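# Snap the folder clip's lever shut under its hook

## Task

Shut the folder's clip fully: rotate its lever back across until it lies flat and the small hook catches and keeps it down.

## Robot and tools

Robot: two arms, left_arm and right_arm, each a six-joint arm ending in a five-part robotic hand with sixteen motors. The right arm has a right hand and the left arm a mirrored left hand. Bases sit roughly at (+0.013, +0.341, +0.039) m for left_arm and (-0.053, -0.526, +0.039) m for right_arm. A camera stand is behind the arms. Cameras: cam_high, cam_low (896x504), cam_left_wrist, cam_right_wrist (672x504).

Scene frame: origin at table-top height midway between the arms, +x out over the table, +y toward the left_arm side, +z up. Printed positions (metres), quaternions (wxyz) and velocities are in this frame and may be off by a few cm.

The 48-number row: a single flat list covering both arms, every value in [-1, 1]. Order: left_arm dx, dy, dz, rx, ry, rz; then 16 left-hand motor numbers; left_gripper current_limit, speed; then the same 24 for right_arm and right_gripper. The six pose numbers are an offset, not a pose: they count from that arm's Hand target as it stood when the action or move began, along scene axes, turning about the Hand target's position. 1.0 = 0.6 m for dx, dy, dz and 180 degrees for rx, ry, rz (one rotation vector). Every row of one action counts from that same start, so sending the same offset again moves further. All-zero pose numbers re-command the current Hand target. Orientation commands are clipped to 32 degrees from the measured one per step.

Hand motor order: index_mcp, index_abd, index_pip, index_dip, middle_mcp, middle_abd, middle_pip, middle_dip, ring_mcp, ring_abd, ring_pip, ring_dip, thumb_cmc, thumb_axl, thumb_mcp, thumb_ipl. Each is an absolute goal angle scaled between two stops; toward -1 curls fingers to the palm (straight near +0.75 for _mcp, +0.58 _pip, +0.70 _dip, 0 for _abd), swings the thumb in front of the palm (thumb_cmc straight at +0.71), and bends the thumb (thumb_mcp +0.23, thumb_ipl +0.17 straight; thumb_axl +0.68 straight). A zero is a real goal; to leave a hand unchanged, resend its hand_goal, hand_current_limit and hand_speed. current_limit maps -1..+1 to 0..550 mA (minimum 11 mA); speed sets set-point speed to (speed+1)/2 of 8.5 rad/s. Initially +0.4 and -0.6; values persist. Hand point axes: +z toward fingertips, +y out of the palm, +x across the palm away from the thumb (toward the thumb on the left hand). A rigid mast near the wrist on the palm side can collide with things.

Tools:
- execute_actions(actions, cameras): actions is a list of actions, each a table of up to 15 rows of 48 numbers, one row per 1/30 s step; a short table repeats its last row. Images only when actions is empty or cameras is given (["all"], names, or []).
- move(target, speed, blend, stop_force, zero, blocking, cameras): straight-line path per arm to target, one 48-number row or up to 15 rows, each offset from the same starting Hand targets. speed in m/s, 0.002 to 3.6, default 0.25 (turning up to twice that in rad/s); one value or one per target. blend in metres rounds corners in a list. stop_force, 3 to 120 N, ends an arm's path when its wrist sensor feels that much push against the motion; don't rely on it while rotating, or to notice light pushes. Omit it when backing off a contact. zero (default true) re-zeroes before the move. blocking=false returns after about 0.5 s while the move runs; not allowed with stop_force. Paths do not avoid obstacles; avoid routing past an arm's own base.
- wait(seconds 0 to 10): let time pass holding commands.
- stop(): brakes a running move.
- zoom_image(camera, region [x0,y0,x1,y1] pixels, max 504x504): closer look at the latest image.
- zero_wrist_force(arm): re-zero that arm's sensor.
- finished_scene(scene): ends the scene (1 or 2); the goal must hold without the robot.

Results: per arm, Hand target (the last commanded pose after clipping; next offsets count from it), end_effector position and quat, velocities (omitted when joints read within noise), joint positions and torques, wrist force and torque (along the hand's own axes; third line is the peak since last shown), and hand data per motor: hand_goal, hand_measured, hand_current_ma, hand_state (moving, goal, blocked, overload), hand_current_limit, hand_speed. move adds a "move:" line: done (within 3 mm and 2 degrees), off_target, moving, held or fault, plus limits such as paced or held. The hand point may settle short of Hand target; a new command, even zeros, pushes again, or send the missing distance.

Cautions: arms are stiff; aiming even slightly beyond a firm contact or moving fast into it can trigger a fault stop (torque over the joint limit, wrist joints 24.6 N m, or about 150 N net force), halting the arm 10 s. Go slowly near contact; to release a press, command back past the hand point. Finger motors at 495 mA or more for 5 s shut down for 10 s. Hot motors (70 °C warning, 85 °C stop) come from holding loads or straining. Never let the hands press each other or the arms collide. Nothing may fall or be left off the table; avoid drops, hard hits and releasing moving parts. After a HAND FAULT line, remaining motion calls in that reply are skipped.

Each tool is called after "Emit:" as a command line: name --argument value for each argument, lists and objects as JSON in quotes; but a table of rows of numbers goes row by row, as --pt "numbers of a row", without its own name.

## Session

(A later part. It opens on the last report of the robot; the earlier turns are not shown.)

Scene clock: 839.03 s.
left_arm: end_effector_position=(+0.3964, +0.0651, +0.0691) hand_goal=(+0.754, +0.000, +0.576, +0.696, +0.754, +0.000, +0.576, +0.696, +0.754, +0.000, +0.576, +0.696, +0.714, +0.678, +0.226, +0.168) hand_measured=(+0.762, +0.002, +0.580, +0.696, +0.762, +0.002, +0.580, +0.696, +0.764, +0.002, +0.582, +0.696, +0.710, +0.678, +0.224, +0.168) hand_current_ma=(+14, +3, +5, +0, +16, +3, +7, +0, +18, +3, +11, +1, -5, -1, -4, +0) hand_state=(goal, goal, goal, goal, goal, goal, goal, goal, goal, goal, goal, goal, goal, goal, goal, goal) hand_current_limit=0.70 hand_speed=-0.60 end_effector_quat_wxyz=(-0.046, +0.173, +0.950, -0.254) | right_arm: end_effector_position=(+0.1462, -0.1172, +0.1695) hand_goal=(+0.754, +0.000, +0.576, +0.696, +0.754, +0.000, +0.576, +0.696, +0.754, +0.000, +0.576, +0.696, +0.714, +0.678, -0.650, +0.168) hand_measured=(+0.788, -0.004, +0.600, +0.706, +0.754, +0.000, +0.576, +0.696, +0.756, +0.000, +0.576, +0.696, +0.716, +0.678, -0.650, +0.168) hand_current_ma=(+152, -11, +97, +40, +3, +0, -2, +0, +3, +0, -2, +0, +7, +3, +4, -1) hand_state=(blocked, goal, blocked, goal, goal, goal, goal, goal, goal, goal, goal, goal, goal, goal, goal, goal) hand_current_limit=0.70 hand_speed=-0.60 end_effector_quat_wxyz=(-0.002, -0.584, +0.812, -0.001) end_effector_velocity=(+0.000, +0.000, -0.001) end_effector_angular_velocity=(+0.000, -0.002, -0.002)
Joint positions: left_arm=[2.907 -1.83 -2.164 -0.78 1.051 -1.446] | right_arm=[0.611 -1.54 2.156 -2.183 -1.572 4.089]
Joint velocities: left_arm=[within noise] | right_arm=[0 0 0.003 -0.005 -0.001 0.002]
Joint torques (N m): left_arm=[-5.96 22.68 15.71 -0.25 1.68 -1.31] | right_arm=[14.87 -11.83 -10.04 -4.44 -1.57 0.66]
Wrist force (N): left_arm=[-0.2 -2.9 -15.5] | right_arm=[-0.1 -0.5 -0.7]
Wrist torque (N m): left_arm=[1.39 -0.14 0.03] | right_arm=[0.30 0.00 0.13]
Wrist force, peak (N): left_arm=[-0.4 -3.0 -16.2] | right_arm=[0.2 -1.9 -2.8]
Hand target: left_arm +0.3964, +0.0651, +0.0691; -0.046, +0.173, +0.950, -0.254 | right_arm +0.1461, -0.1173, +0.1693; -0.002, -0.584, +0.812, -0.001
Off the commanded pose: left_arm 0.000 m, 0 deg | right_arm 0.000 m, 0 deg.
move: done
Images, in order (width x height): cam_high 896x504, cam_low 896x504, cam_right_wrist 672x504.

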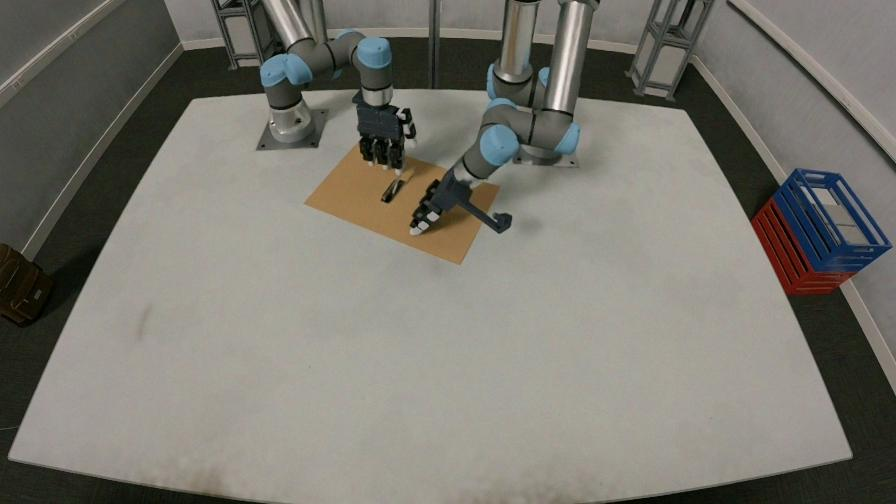

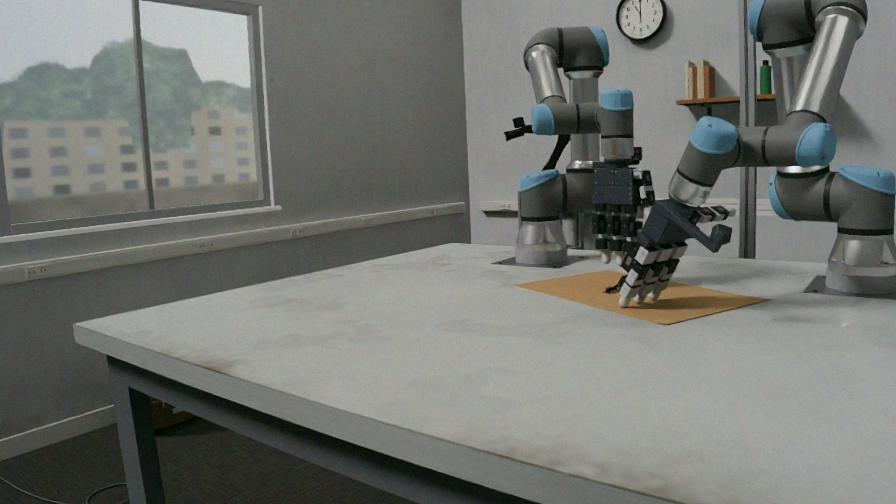

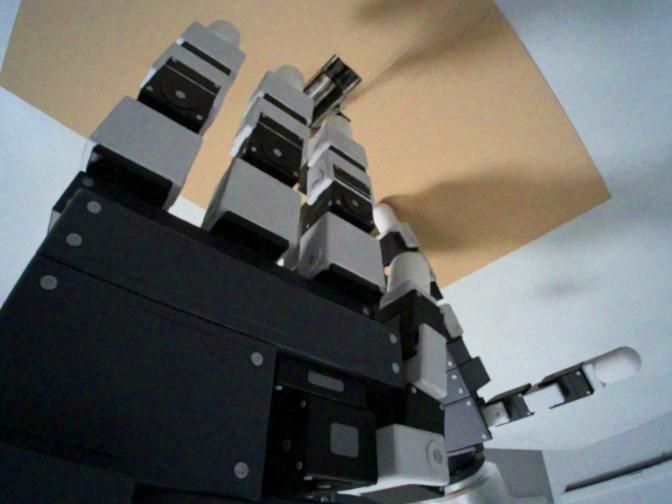

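Emit:
zoom_image --camera "cam_right_wrist" --region '[300, 40, 380, 140]'

Emit:
zoom_image --camera "cam_high" --region '[380, 165, 410, 205]'

Scaled by 5.040 from the camera's 672x504 image, which has a finer 960x720 frame.

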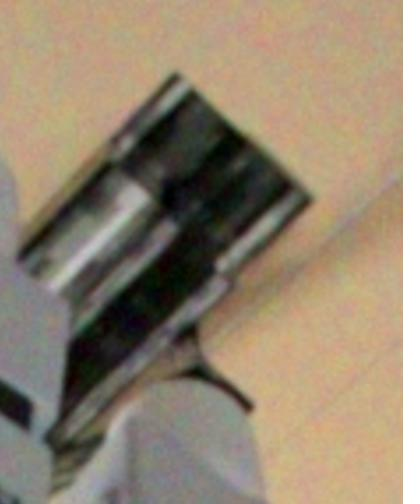

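Scaled by 12.600 from the camera's 896x504 image, which has a finer 1280x720 frame.

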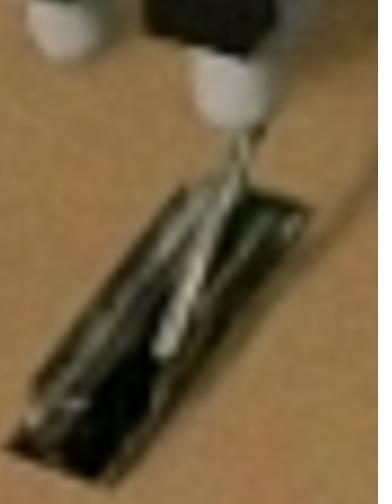

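Emit:
move --pt "0 0 0 0 0 0 0.754 0 0.576 0.696 0.754 0 0.576 0.696 0.754 0 0.576 0.696 0.714 0.678 0.226 0.168 0.7 -0.6 -0.0224 0.0066 -0.0267 0 0 0 0.754 0 0.576 0.696 0.754 0 0.576 0.696 0.754 0 0.576 0.696 0.714 0.678 -0.65 0.168 0.7 -0.6" --pt "0 0 0 0 0 0 0.754 0 0.576 0.696 0.754 0 0.576 0.696 0.754 0 0.576 0.696 0.714 0.678 0.226 0.168 0.7 -0.6 -0.0318 0.0102 -0.042 0 0 0 0.754 0 0.576 0.696 0.754 0 0.576 0.696 0.754 0 0.576 0.696 0.714 0.678 -0.65 0.168 0.7 -0.6" --speed 0.02 --stop_force 20 --blend '[0.003,0]' --cameras '["cam_high","cam_low","cam_right_wrist"]'

Emit:
zoom_image --camera "cam_right_wrist" --region '[270, 0, 430, 160]'

Emit:
zoom_image --camera "cam_high" --region '[370, 160, 420, 210]'

Emit:
zoom_image --camera "cam_low" --region '[580, 250, 660, 310]'

Scene clock: 894.33 s.
left_arm: end_effector_position=(+0.3964, +0.0651, +0.0691) hand_goal=(+0.754, +0.000, +0.576, +0.696, +0.754, +0.000, +0.576, +0.696, +0.754, +0.000, +0.576, +0.696, +0.714, +0.678, +0.226, +0.168) hand_measured=(+0.762, +0.002, +0.580, +0.696, +0.762, +0.002, +0.580, +0.696, +0.764, +0.002, +0.582, +0.696, +0.710, +0.678, +0.224, +0.168) hand_current_ma=(+14, +3, +5, +0, +16, +3, +7, +0, +18, +3, +11, +1, -5, -1, -4, +0) hand_state=(goal, goal, goal, goal, goal, goal, goal, goal, goal, goal, goal, goal, goal, goal, goal, goal) hand_current_limit=0.70 hand_speed=-0.60 end_effector_quat_wxyz=(-0.046, +0.173, +0.950, -0.254) | right_arm: end_effector_position=(+0.1270, -0.1112, +0.1441) hand_goal=(+0.754, +0.000, +0.576, +0.696, +0.754, +0.000, +0.576, +0.696, +0.754, +0.000, +0.576, +0.696, +0.714, +0.678, -0.650, +0.168) hand_measured=(+0.818, +0.004, +0.622, +0.718, +0.754, +0.000, +0.576, +0.696, +0.756, +0.000, +0.576, +0.696, +0.716, +0.678, -0.650, +0.168) hand_current_ma=(+296, +9, +197, +84, +3, +0, -2, +0, +3, +0, -2, +0, +7, +3, +4, -1) hand_state=(blocked, goal, blocked, blocked, goal, goal, goal, goal, goal, goal, goal, goal, goal, goal, goal, goal) hand_current_limit=0.70 hand_speed=-0.60 end_effector_quat_wxyz=(-0.002, -0.584, +0.812, -0.001)
Joint positions: left_arm=[2.907 -1.83 -2.164 -0.78 1.051 -1.446] | right_arm=[0.649 -1.511 2.206 -2.262 -1.572 4.127]
Joint torques (N m): left_arm=[-5.88 24.11 17.91 -0.06 1.44 -1.23] | right_arm=[-11.41 -29.11 -25.62 0.5 3.16 -0.99]
Wrist force (N): left_arm=[-0.3 -3.2 -15.7] | right_arm=[-0.2 -2.5 -2.2]
Wrist torque (N m): left_arm=[1.35 -0.14 0.02] | right_arm=[0.53 -0.14 0.02]
Wrist force, peak (N): left_arm=[-0.4 -3.1 -16.2] | right_arm=[-0.8 -2.8 -3.5]
Hand target: left_arm +0.3964, +0.0651, +0.0691; -0.046, +0.173, +0.950, -0.254 | right_arm +0.1270, -0.1112, +0.1441; -0.002, -0.584, +0.812, -0.001
Off the commanded pose: left_arm 0.000 m, 0 deg | right_arm 0.000 m, 0 deg.
move: done
Images, in order (width x height): cam_high 896x504, cam_low 896x504, cam_right_wrist 672x504.

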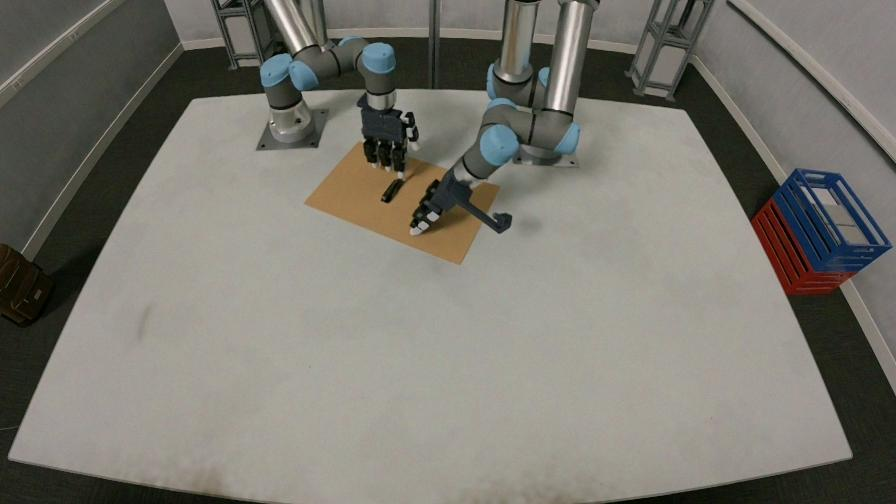

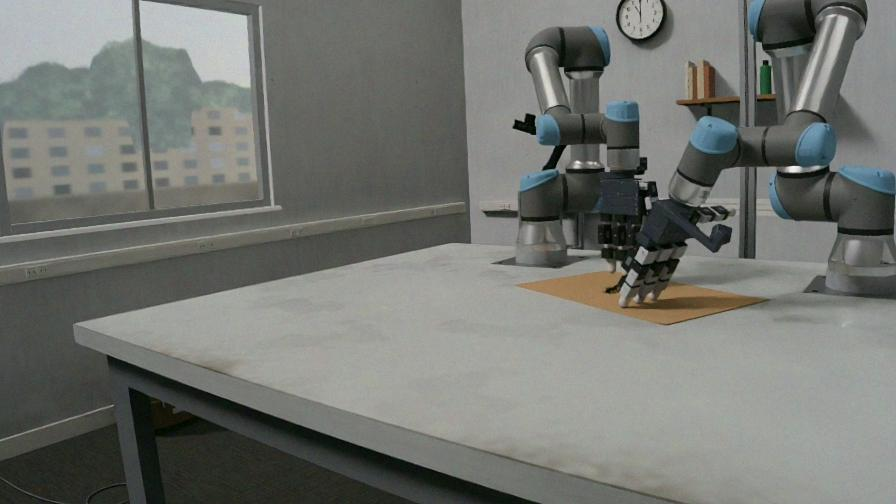

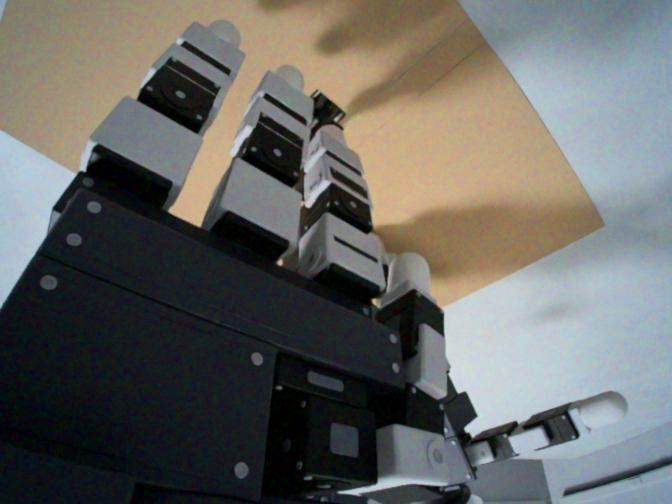

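Scaled by 3.150 from the camera's 672x504 image, which has a finer 960x720 frame.

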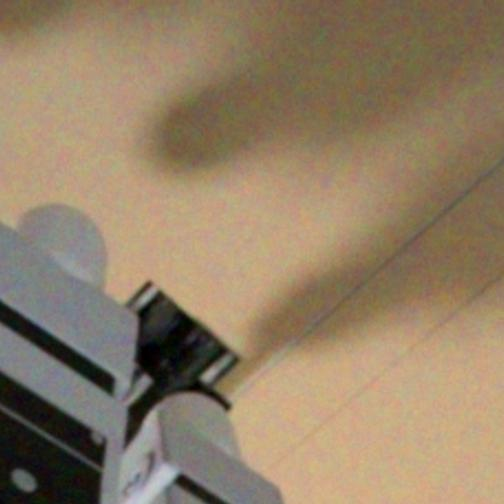

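Scaled by 10.080 from the camera's 896x504 image, which has a finer 1280x720 frame.

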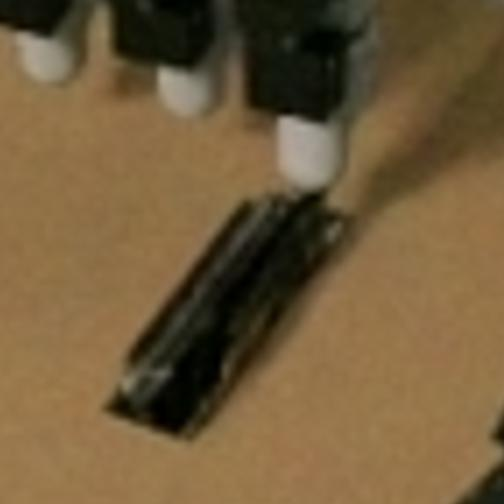

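Scaled by 6.300 from the camera's 896x504 image, which has a finer 1280x720 frame.

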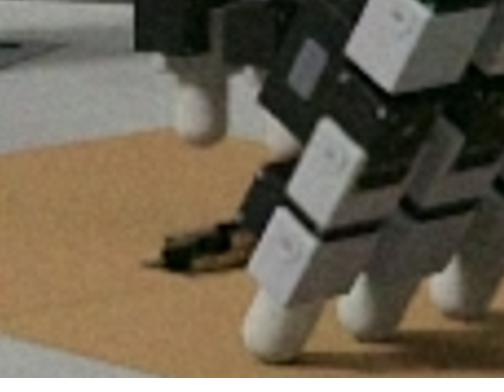

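Emit:
move --pt "0 0 0 0 0 0 0.754 0 0.576 0.696 0.754 0 0.576 0.696 0.754 0 0.576 0.696 0.714 0.678 0.226 0.168 0.7 -0.6 0.0187 -0.0071 0.02 0 0 0 0.754 0 0.576 0.696 0.754 0 0.576 0.696 0.754 0 0.576 0.696 0.714 0.678 -0.65 0.168 0.7 -0.6" --pt "0 0 0 0 0 0 0.754 0 0.576 0.696 0.754 0 0.576 0.696 0.754 0 0.576 0.696 0.714 0.678 0.226 0.168 0.7 -0.6 0.0187 -0.0071 0.0917 0 0 0 0.754 0 0.576 0.696 0.754 0 0.576 0.696 0.754 0 0.576 0.696 0.714 0.678 -0.65 0.168 0.7 -0.6" --speed 0.04 --blend '[0.003,0]' --cameras '["cam_high","cam_low","cam_right_wrist"]'

Emit:
zoom_image --camera "cam_right_wrist" --region '[270, 0, 430, 160]'

Emit:
zoom_image --camera "cam_high" --region '[370, 160, 420, 210]'

Emit:
zoom_image --camera "cam_low" --region '[580, 250, 660, 310]'

Scene clock: 919.87 s.
left_arm: end_effector_position=(+0.3964, +0.0651, +0.0691) hand_goal=(+0.754, +0.000, +0.576, +0.696, +0.754, +0.000, +0.576, +0.696, +0.754, +0.000, +0.576, +0.696, +0.714, +0.678, +0.226, +0.168) hand_measured=(+0.762, +0.002, +0.580, +0.696, +0.762, +0.002, +0.580, +0.696, +0.764, +0.002, +0.582, +0.696, +0.710, +0.678, +0.224, +0.168) hand_current_ma=(+14, +3, +5, +0, +16, +3, +7, +0, +18, +3, +11, +1, -5, -1, -4, +0) hand_state=(goal, goal, goal, goal, goal, goal, goal, goal, goal, goal, goal, goal, goal, goal, goal, goal) hand_current_limit=0.70 hand_speed=-0.60 end_effector_quat_wxyz=(-0.046, +0.173, +0.950, -0.254) | right_arm: end_effector_position=(+0.1383, -0.1154, +0.1992) hand_goal=(+0.754, +0.000, +0.576, +0.696, +0.754, +0.000, +0.576, +0.696, +0.754, +0.000, +0.576, +0.696, +0.714, +0.678, -0.650, +0.168) hand_measured=(+0.756, +0.002, +0.578, +0.698, +0.754, +0.000, +0.576, +0.696, +0.754, +0.000, +0.576, +0.696, +0.716, +0.678, -0.650, +0.168) hand_current_ma=(+4, +4, +8, +8, +3, +0, -2, +0, +3, +0, -2, +0, +7, +3, +4, -1) hand_state=(goal, goal, goal, goal, goal, goal, goal, goal, goal, goal, goal, goal, goal, goal, goal, goal) hand_current_limit=0.70 hand_speed=-0.60 end_effector_quat_wxyz=(-0.002, -0.584, +0.812, -0.001)
Joint positions: left_arm=[2.907 -1.83 -2.164 -0.78 1.051 -1.446] | right_arm=[0.626 -1.593 2.119 -2.093 -1.572 4.104]
Joint torques (N m): left_arm=[-6.1 22.74 20.84 -0.27 1.36 -1.01] | right_arm=[12.96 -11.48 -11.06 -4.61 -1.62 0.65]
Wrist force (N): left_arm=[-0.4 -3.0 -15.7] | right_arm=[-0.3 0.1 0.2]
Wrist torque (N m): left_arm=[1.39 -0.12 0.01] | right_arm=[0.09 0.01 0.09]
Wrist force, peak (N): left_arm=[-0.3 -2.7 -16.2] | right_arm=[-0.6 -2.3 -2.7]
Hand target: left_arm +0.3964, +0.0651, +0.0691; -0.046, +0.173, +0.950, -0.254 | right_arm +0.1383, -0.1154, +0.1991; -0.002, -0.584, +0.812, -0.001
Off the commanded pose: left_arm 0.000 m, 0 deg | right_arm 0.000 m, 0 deg.
move: done
Images, in order (width x height): cam_high 896x504, cam_low 896x504, cam_right_wrist 672x504.

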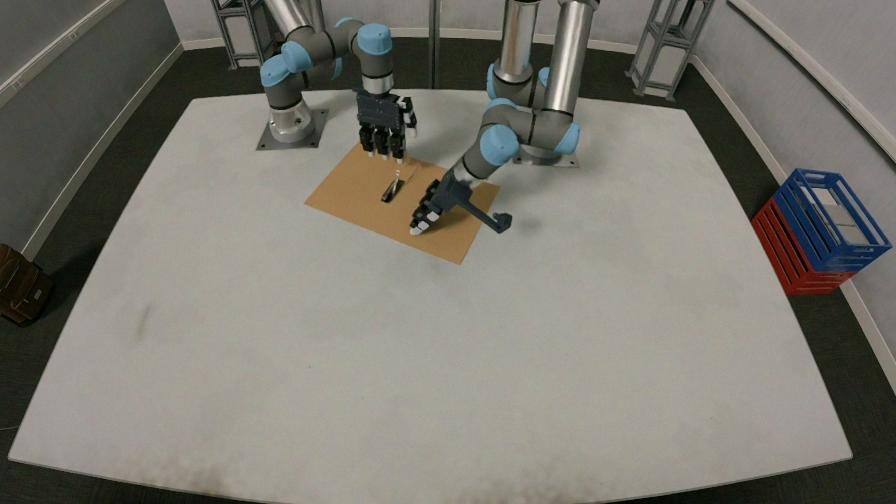

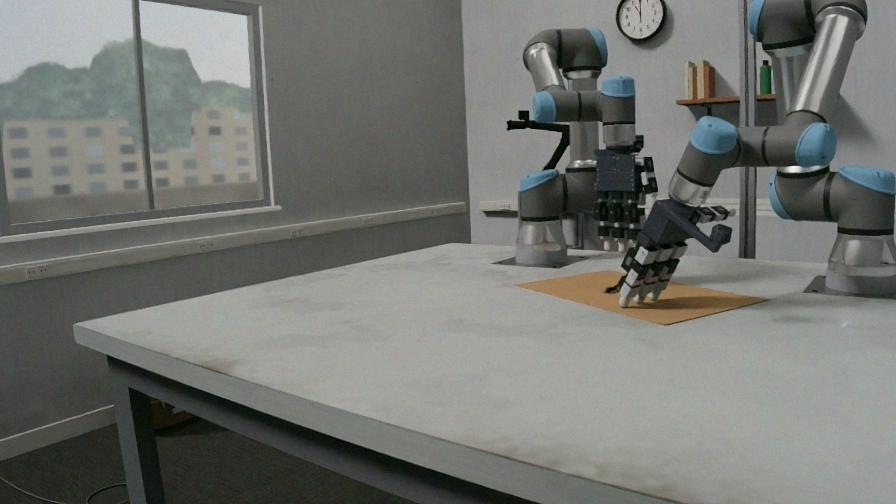

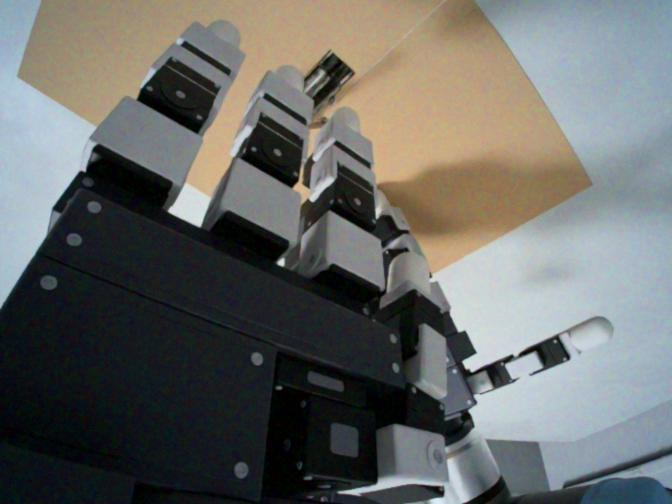

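Scaled by 3.150 from the camera's 672x504 image, which has a finer 960x720 frame.

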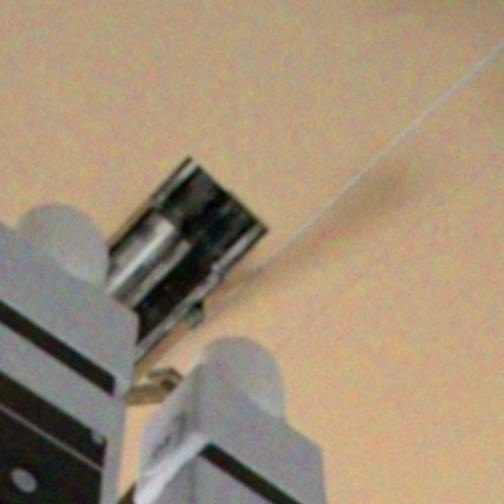

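Scaled by 10.080 from the camera's 896x504 image, which has a finer 1280x720 frame.

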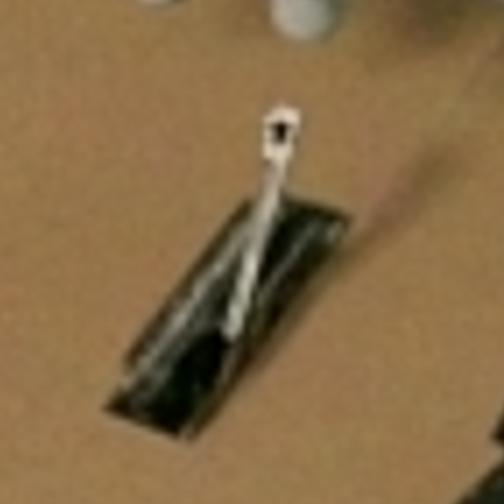

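Scaled by 6.300 from the camera's 896x504 image, which has a finer 1280x720 frame.

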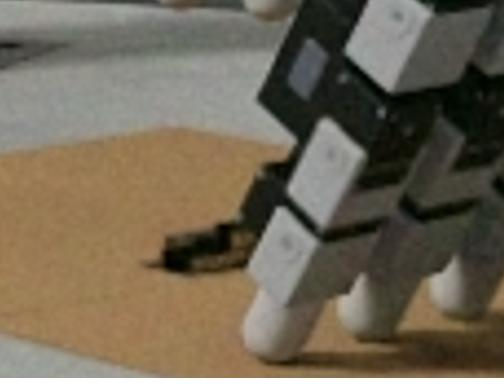

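Emit:
move --target '[0,0,0,0,0,0, 0.754,0,0.576,0.696,0.754,0,0.576,0.696,0.754,0,0.576,0.696,0.714,0.678,0.226,0.168,0.7,-0.6, 0.0587,-0.0247,-0.0117,0,0,0, 0.754,0,0.576,0.696,0.754,0,0.576,0.696,0.754,0,0.576,0.696,0.714,0.678,-0.65,0.168,0.7,-0.6]' --speed 0.06 --cameras '["cam_high","cam_right_wrist"]'

Emit:
zoom_image --camera "cam_right_wrist" --region '[270, 0, 430, 160]'

Emit:
zoom_image --camera "cam_high" --region '[370, 150, 430, 210]'

Scene clock: 939.13 s.
left_arm: end_effector_position=(+0.3964, +0.0651, +0.0691) hand_goal=(+0.754, +0.000, +0.576, +0.696, +0.754, +0.000, +0.576, +0.696, +0.754, +0.000, +0.576, +0.696, +0.714, +0.678, +0.226, +0.168) hand_measured=(+0.762, +0.002, +0.580, +0.696, +0.762, +0.002, +0.580, +0.696, +0.764, +0.002, +0.582, +0.696, +0.710, +0.678, +0.224, +0.168) hand_current_ma=(+14, +3, +5, +0, +16, +3, +7, +0, +18, +3, +11, +1, -5, -1, -4, +0) hand_state=(goal, goal, goal, goal, goal, goal, goal, goal, goal, goal, goal, goal, goal, goal, goal, goal) hand_current_limit=0.70 hand_speed=-0.60 end_effector_quat_wxyz=(-0.046, +0.173, +0.950, -0.254) | right_arm: end_effector_position=(+0.1737, -0.1302, +0.1921) hand_goal=(+0.754, +0.000, +0.576, +0.696, +0.754, +0.000, +0.576, +0.696, +0.754, +0.000, +0.576, +0.696, +0.714, +0.678, -0.650, +0.168) hand_measured=(+0.754, +0.002, +0.578, +0.698, +0.754, +0.000, +0.576, +0.696, +0.754, +0.000, +0.576, +0.696, +0.716, +0.678, -0.650, +0.168) hand_current_ma=(+2, +4, +8, +8, +2, +0, -2, +0, +2, +0, -2, +0, +7, +3, +4, -1) hand_state=(goal, goal, goal, goal, goal, goal, goal, goal, goal, goal, goal, goal, goal, goal, goal, goal) hand_current_limit=0.70 hand_speed=-0.60 end_effector_quat_wxyz=(-0.002, -0.584, +0.812, -0.001) end_effector_velocity=(-0.001, +0.001, +0.001) end_effector_angular_velocity=(+0.002, +0.000, -0.002)
Joint positions: left_arm=[2.907 -1.83 -2.164 -0.78 1.051 -1.446] | right_arm=[0.551 -1.557 2.104 -2.114 -1.572 4.03]
Joint velocities: left_arm=[within noise] | right_arm=[0.003 -0.002 0 0.001 0.001 0.005]
Joint torques (N m): left_arm=[-6.48 23.15 19.48 -0.15 1.64 -1.42] | right_arm=[13.79 -30.36 -13.81 -0.69 -0.76 1.32]
Wrist force (N): left_arm=[-0.5 -2.9 -16.0] | right_arm=[-0.2 0.4 0.3]
Wrist torque (N m): left_arm=[1.42 -0.12 0.00] | right_arm=[0.12 -0.04 0.01]
Wrist force, peak (N): left_arm=[-0.4 -2.8 -16.3] | right_arm=[-0.3 0.9 -0.1]
Hand target: left_arm +0.3964, +0.0651, +0.0691; -0.046, +0.173, +0.950, -0.254 | right_arm +0.1735, -0.1302, +0.1921; -0.002, -0.584, +0.812, -0.001
Off the commanded pose: left_arm 0.000 m, 0 deg | right_arm 0.000 m, 0 deg.
move: done
Images, in order (width x height): cam_high 896x504, cam_right_wrist 672x504.

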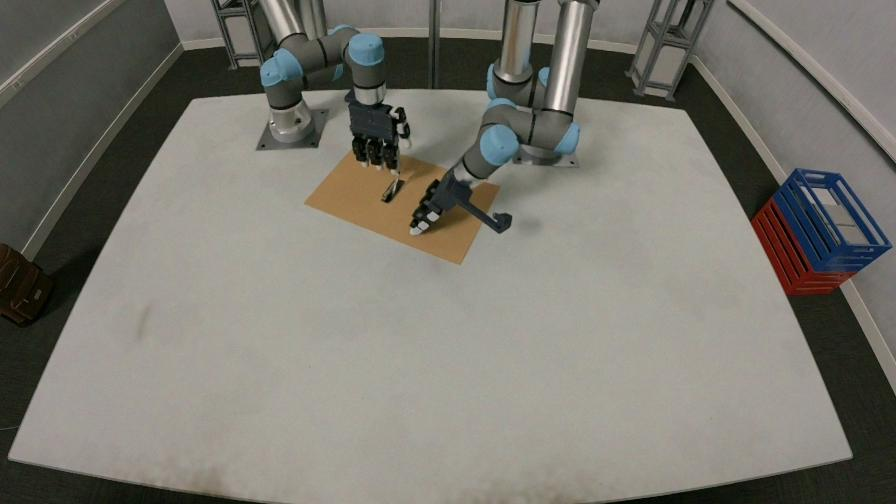

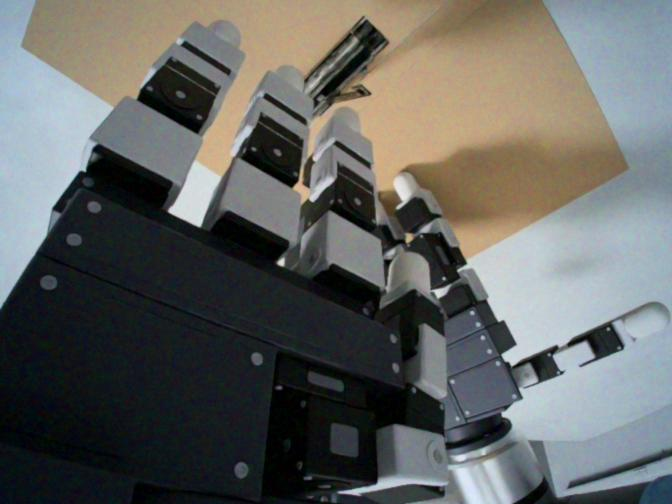

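Scaled by 3.150 from the camera's 672x504 image, which has a finer 960x720 frame.

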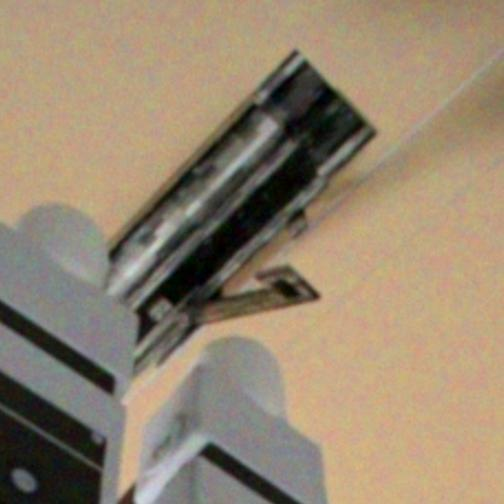

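Scaled by 8.400 from the camera's 896x504 image, which has a finer 1280x720 frame.

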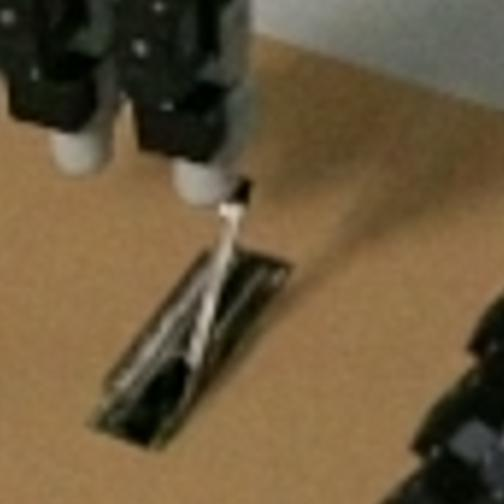

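Emit:
move --pt "0 0 0 0 0 0 0.754 0 0.576 0.696 0.754 0 0.576 0.696 0.754 0 0.576 0.696 0.714 0.678 0.226 0.168 0.7 -0.6 -0.0063 0.0077 -0.0195 0 0 0 0.754 0 0.576 0.696 0.754 0 0.576 0.696 0.754 0 0.576 0.696 0.714 0.678 -0.65 0.168 0.7 -0.6" --pt "0 0 0 0 0 0 0.754 0 0.576 0.696 0.754 0 0.576 0.696 0.754 0 0.576 0.696 0.714 0.678 0.226 0.168 0.7 -0.6 -0.0272 0.0155 -0.0363 0 0 0 0.754 0 0.576 0.696 0.754 0 0.576 0.696 0.754 0 0.576 0.696 0.714 0.678 -0.65 0.168 0.7 -0.6" --pt "0 0 0 0 0 0 0.754 0 0.576 0.696 0.754 0 0.576 0.696 0.754 0 0.576 0.696 0.714 0.678 0.226 0.168 0.7 -0.6 -0.0435 0.0217 -0.0582 0 0 0 0.754 0 0.576 0.696 0.754 0 0.576 0.696 0.754 0 0.576 0.696 0.714 0.678 -0.65 0.168 0.7 -0.6" --speed 0.025 --blend '[0.002,0.003,0]' --cameras '["cam_high","cam_right_wrist"]'

Emit:
zoom_image --camera "cam_right_wrist" --region '[270, 0, 430, 160]'

Emit:
zoom_image --camera "cam_high" --region '[370, 160, 420, 210]'

Scene clock: 976.90 s.
left_arm: end_effector_position=(+0.3964, +0.0651, +0.0691) hand_goal=(+0.754, +0.000, +0.576, +0.696, +0.754, +0.000, +0.576, +0.696, +0.754, +0.000, +0.576, +0.696, +0.714, +0.678, +0.226, +0.168) hand_measured=(+0.762, +0.002, +0.580, +0.696, +0.762, +0.002, +0.580, +0.696, +0.764, +0.002, +0.582, +0.696, +0.710, +0.678, +0.224, +0.168) hand_current_ma=(+14, +3, +5, +0, +16, +3, +7, +0, +18, +3, +11, +1, -5, -1, -4, +0) hand_state=(goal, goal, goal, goal, goal, goal, goal, goal, goal, goal, goal, goal, goal, goal, goal, goal) hand_current_limit=0.70 hand_speed=-0.60 end_effector_quat_wxyz=(-0.046, +0.173, +0.950, -0.254) | right_arm: end_effector_position=(+0.1472, -0.1172, +0.1570) hand_goal=(+0.754, +0.000, +0.576, +0.696, +0.754, +0.000, +0.576, +0.696, +0.754, +0.000, +0.576, +0.696, +0.714, +0.678, -0.650, +0.168) hand_measured=(+0.772, +0.004, +0.588, +0.700, +0.754, +0.000, +0.576, +0.696, +0.754, +0.000, +0.576, +0.696, +0.716, +0.678, -0.650, +0.168) hand_current_ma=(+76, +12, +46, +14, +2, +0, -2, +0, +2, +0, -2, +0, +7, +3, +4, -1) hand_state=(goal, goal, goal, goal, goal, goal, goal, goal, goal, goal, goal, goal, goal, goal, goal, goal) hand_current_limit=0.70 hand_speed=-0.60 end_effector_quat_wxyz=(-0.002, -0.584, +0.812, -0.001) end_effector_velocity=(-0.001, -0.001, +0.000) end_effector_angular_velocity=(-0.002, +0.004, +0.002)
Joint positions: left_arm=[2.907 -1.83 -2.164 -0.78 1.051 -1.446] | right_arm=[0.61 -1.518 2.171 -2.22 -1.572 4.088]
Joint velocities: left_arm=[within noise] | right_arm=[0 0 0 0.005 0.001 -0.002]
Joint torques (N m): left_arm=[-6.29 23.08 20.37 0.02 1.52 -1.48] | right_arm=[-8.92 -27.93 -27.43 0.58 2.74 -1.16]
Wrist force (N): left_arm=[-0.1 -2.8 -16.0] | right_arm=[-0.3 -0.9 -3.0]
Wrist torque (N m): left_arm=[1.43 -0.16 0.05] | right_arm=[0.47 -0.16 0.02]
Wrist force, peak (N): left_arm=[-0.1 -3.0 -16.2] | right_arm=[-0.3 -0.9 -3.0]
Hand target: left_arm +0.3964, +0.0651, +0.0691; -0.046, +0.173, +0.950, -0.254 | right_arm +0.1474, -0.1172, +0.1572; -0.002, -0.584, +0.812, -0.001
Off the commanded pose: left_arm 0.000 m, 0 deg | right_arm 0.000 m, 0 deg.
move: done
Images, in order (width x height): cam_high 896x504, cam_right_wrist 672x504.

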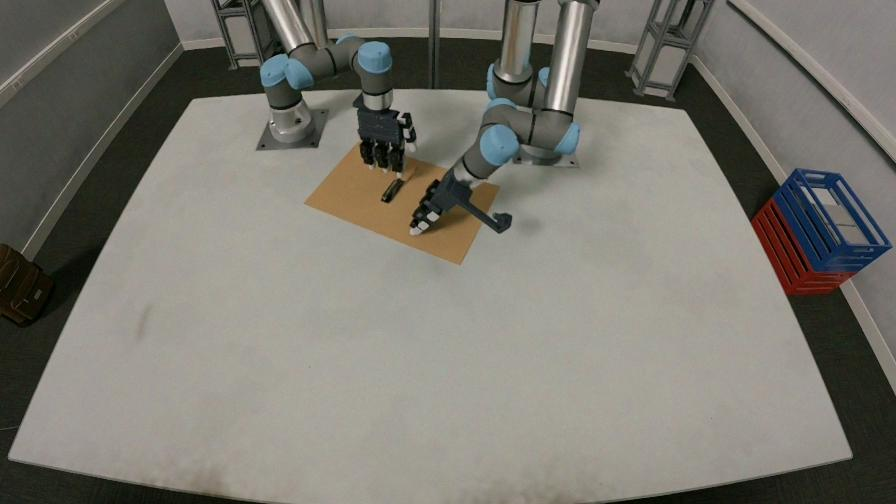

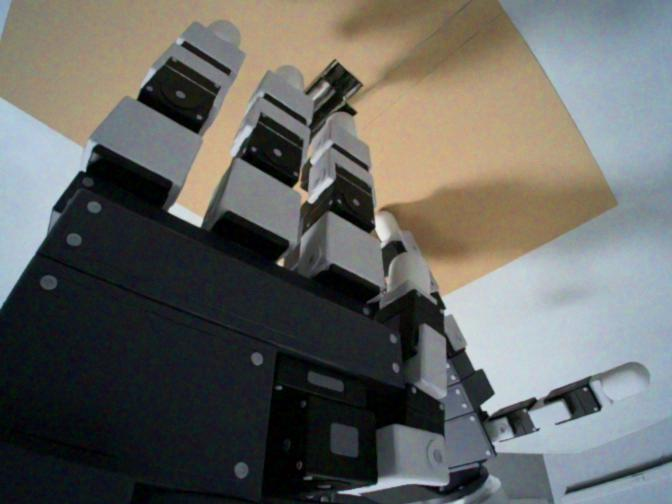

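Scaled by 3.150 from the camera's 672x504 image, which has a finer 960x720 frame.

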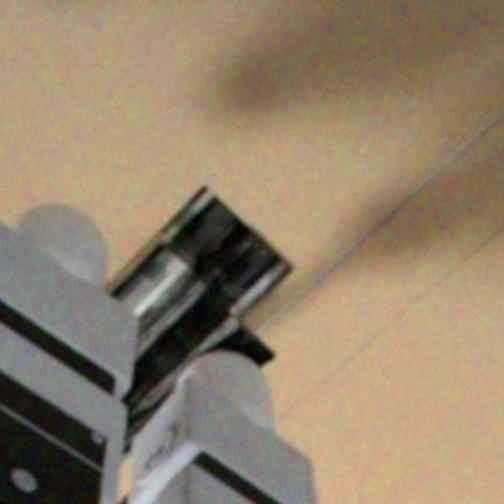

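Scaled by 10.080 from the camera's 896x504 image, which has a finer 1280x720 frame.

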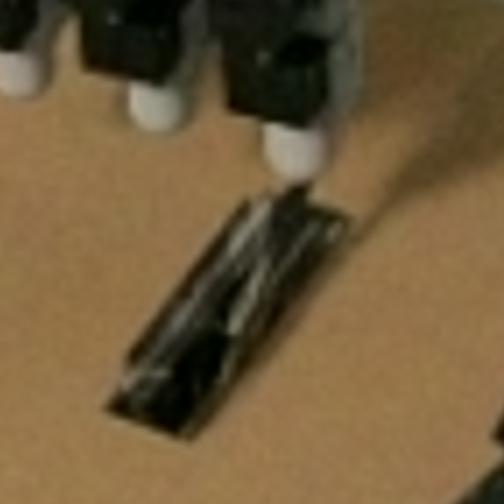

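Emit:
move --target '[0,0,0,0,0,0, 0.754,0,0.576,0.696,0.754,0,0.576,0.696,0.754,0,0.576,0.696,0.714,0.678,0.226,0.168,0.7,-0.6, -0.0087,0.0033,-0.0202,0,0,0, 0.754,0,0.576,0.696,0.754,0,0.576,0.696,0.754,0,0.576,0.696,0.714,0.678,-0.65,0.168,0.7,-0.6]' --speed 0.02 --stop_force 25 --cameras '["cam_high","cam_right_wrist"]'

Emit:
zoom_image --camera "cam_right_wrist" --region '[270, 0, 430, 160]'

Emit:
zoom_image --camera "cam_high" --region '[370, 160, 420, 210]'

Scene clock: 984.83 s.
left_arm: end_effector_position=(+0.3964, +0.0651, +0.0691) hand_goal=(+0.754, +0.000, +0.576, +0.696, +0.754, +0.000, +0.576, +0.696, +0.754, +0.000, +0.576, +0.696, +0.714, +0.678, +0.226, +0.168) hand_measured=(+0.762, +0.002, +0.580, +0.696, +0.762, +0.002, +0.580, +0.696, +0.764, +0.002, +0.582, +0.696, +0.710, +0.678, +0.224, +0.168) hand_current_ma=(+14, +3, +5, +0, +16, +3, +7, +0, +18, +3, +11, +1, -5, -1, -4, +0) hand_state=(goal, goal, goal, goal, goal, goal, goal, goal, goal, goal, goal, goal, goal, goal, goal, goal) hand_current_limit=0.70 hand_speed=-0.60 end_effector_quat_wxyz=(-0.046, +0.173, +0.950, -0.254) | right_arm: end_effector_position=(+0.1422, -0.1152, +0.1451) hand_goal=(+0.754, +0.000, +0.576, +0.696, +0.754, +0.000, +0.576, +0.696, +0.754, +0.000, +0.576, +0.696, +0.714, +0.678, -0.650, +0.168) hand_measured=(+0.778, +0.006, +0.592, +0.702, +0.754, +0.000, +0.576, +0.696, +0.754, +0.000, +0.576, +0.696, +0.716, +0.678, -0.650, +0.168) hand_current_ma=(+100, +17, +64, +23, +2, +0, -2, +0, +2, +0, -2, +0, +7, +3, +4, -1) hand_state=(blocked, goal, goal, goal, goal, goal, goal, goal, goal, goal, goal, goal, goal, goal, goal, goal) hand_current_limit=0.70 hand_speed=-0.60 end_effector_quat_wxyz=(-0.002, -0.584, +0.812, -0.001)
Joint positions: left_arm=[2.907 -1.83 -2.164 -0.78 1.051 -1.446] | right_arm=[0.621 -1.5 2.191 -2.258 -1.572 4.099]
Joint torques (N m): left_arm=[-7.16 23.09 19.56 -0.04 1.56 -1.63] | right_arm=[-11.95 -29.52 -25.74 0.09 2.65 -0.9]
Wrist force (N): left_arm=[0.0 -3.0 -15.7] | right_arm=[-0.8 -1.1 -2.5]
Wrist torque (N m): left_arm=[1.38 -0.18 0.06] | right_arm=[0.45 -0.09 -0.04]
Wrist force, peak (N): left_arm=[-0.3 -2.9 -16.3] | right_arm=[-0.7 -1.1 -4.3]
Hand target: left_arm +0.3964, +0.0651, +0.0691; -0.046, +0.173, +0.950, -0.254 | right_arm +0.1422, -0.1152, +0.1451; -0.002, -0.584, +0.812, -0.001
Off the commanded pose: left_arm 0.000 m, 0 deg | right_arm 0.000 m, 0 deg.
move: done
Images, in order (width x height): cam_high 896x504, cam_right_wrist 672x504.

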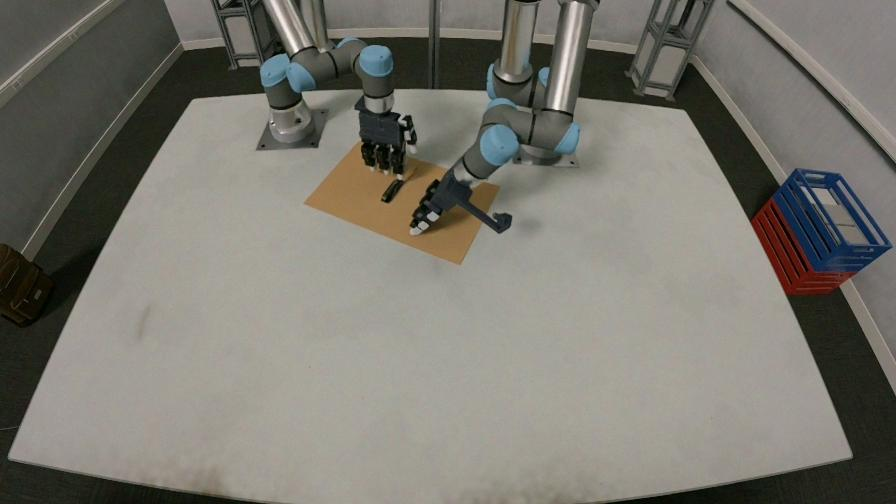

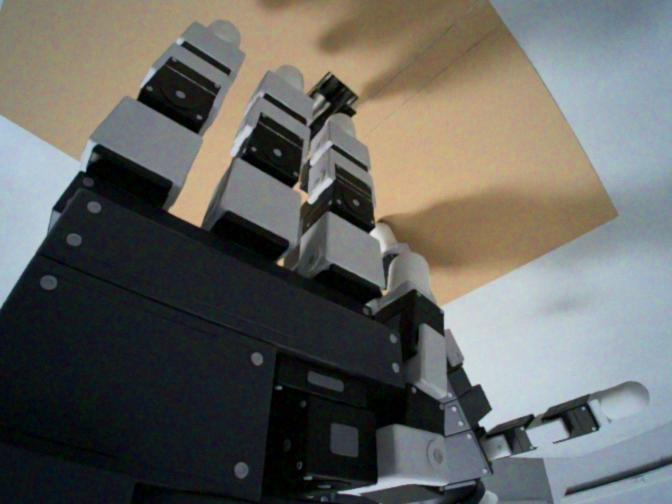

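Scaled by 3.150 from the camera's 672x504 image, which has a finer 960x720 frame.

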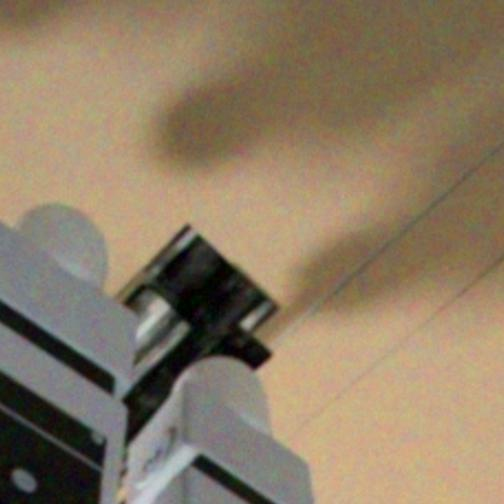

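Scaled by 10.080 from the camera's 896x504 image, which has a finer 1280x720 frame.

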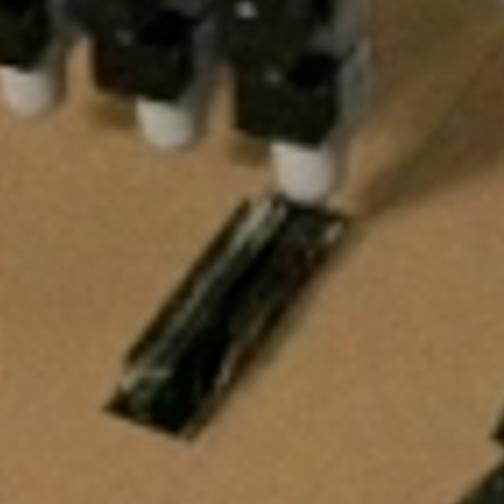

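Emit:
move --target '[0,0,0,0,0,0, 0.754,0,0.576,0.696,0.754,0,0.576,0.696,0.754,0,0.576,0.696,0.714,0.678,0.226,0.168,0.7,-0.6, -0.0032,0.0012,-0.0333,0,0,0, 0.754,0,0.576,0.696,0.754,0,0.576,0.696,0.754,0,0.576,0.696,0.714,0.678,-0.65,0.168,0.7,-0.6]' --speed 0.012 --stop_force 28 --cameras '["cam_high","cam_right_wrist"]'

Emit:
zoom_image --camera "cam_right_wrist" --region '[270, 0, 430, 160]'

Emit:
zoom_image --camera "cam_high" --region '[370, 160, 420, 210]'

Scene clock: 992.87 s.
left_arm: end_effector_position=(+0.3964, +0.0651, +0.0691) hand_goal=(+0.754, +0.000, +0.576, +0.696, +0.754, +0.000, +0.576, +0.696, +0.754, +0.000, +0.576, +0.696, +0.714, +0.678, +0.226, +0.168) hand_measured=(+0.762, +0.002, +0.580, +0.696, +0.762, +0.002, +0.580, +0.696, +0.764, +0.002, +0.582, +0.696, +0.710, +0.678, +0.224, +0.168) hand_current_ma=(+14, +3, +5, +0, +16, +3, +7, +0, +18, +3, +11, +1, -5, -1, -4, +0) hand_state=(goal, goal, goal, goal, goal, goal, goal, goal, goal, goal, goal, goal, goal, goal, goal, goal) hand_current_limit=0.70 hand_speed=-0.60 end_effector_quat_wxyz=(-0.046, +0.173, +0.950, -0.254) | right_arm: end_effector_position=(+0.1411, -0.1147, +0.1334) hand_goal=(+0.754, +0.000, +0.576, +0.696, +0.754, +0.000, +0.576, +0.696, +0.754, +0.000, +0.576, +0.696, +0.714, +0.678, -0.650, +0.168) hand_measured=(+0.778, +0.000, +0.594, +0.702, +0.754, +0.000, +0.576, +0.696, +0.754, +0.000, +0.576, +0.696, +0.716, +0.678, -0.650, +0.168) hand_current_ma=(+97, +3, +69, +23, +2, +0, -2, +0, +2, +0, -2, +0, +7, +3, +4, -1) hand_state=(blocked, goal, goal, goal, goal, goal, goal, goal, goal, goal, goal, goal, goal, goal, goal, goal) hand_current_limit=0.70 hand_speed=-0.60 end_effector_quat_wxyz=(-0.002, -0.584, +0.812, -0.001)
Joint positions: left_arm=[2.907 -1.83 -2.164 -0.78 1.051 -1.446] | right_arm=[0.623 -1.478 2.206 -2.295 -1.572 4.101]
Joint torques (N m): left_arm=[-6.87 22.6 19.08 -0.21 1.45 -1.52] | right_arm=[-9.38 -16.5 -13.86 2.56 -1.05 -0.78]
Wrist force (N): left_arm=[-0.2 -3.0 -15.5] | right_arm=[-0.4 0.1 -32.4]
Wrist torque (N m): left_arm=[1.36 -0.15 0.03] | right_arm=[2.79 -0.70 -0.04]
Wrist force, peak (N): left_arm=[-0.5 -3.0 -16.3] | right_arm=[-0.1 0.3 -41.1]
Hand target: left_arm +0.3964, +0.0651, +0.0691; -0.046, +0.173, +0.950, -0.254 | right_arm +0.1411, -0.1147, +0.1334; -0.002, -0.584, +0.812, -0.001 (not the last commanded pose)
Off the commanded pose: left_arm 0.000 m, 0 deg | right_arm 0.008 m, 0 deg.
move: contact (right_arm)
Images, in order (width x height): cam_high 896x504, cam_right_wrist 672x504.

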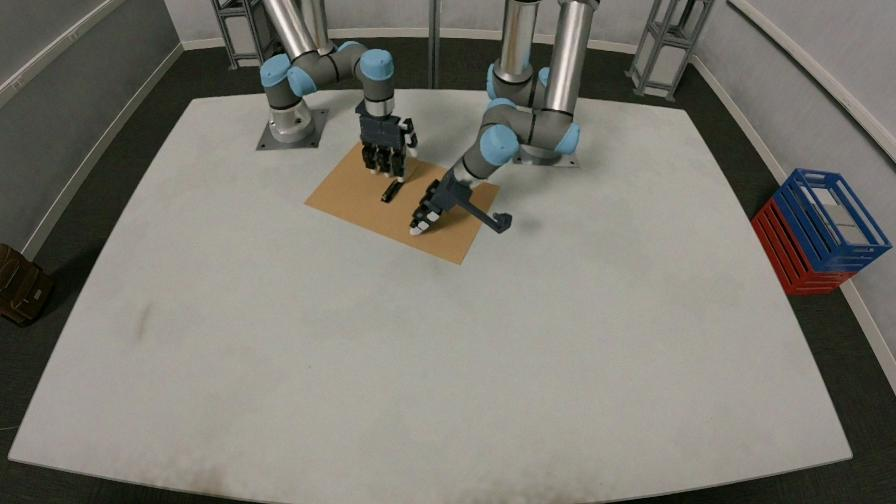

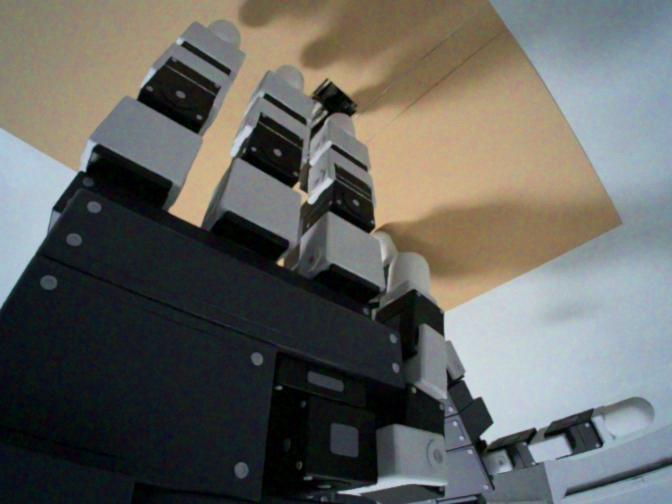

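Scaled by 3.150 from the camera's 672x504 image, which has a finer 960x720 frame.

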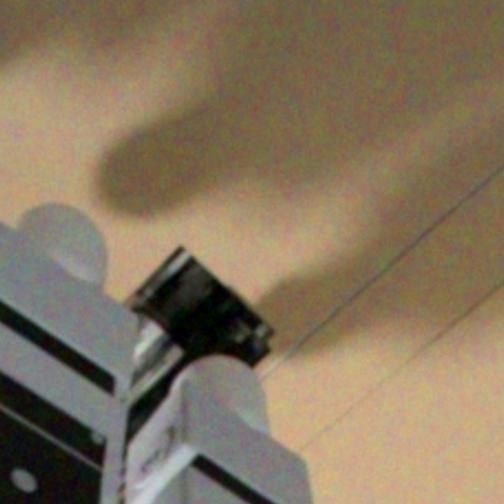

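Scaled by 10.080 from the camera's 896x504 image, which has a finer 1280x720 frame.

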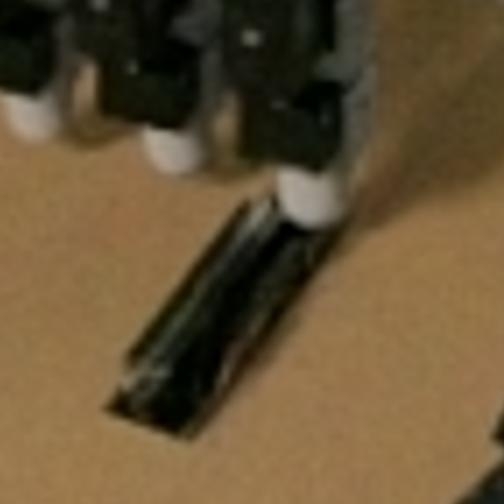

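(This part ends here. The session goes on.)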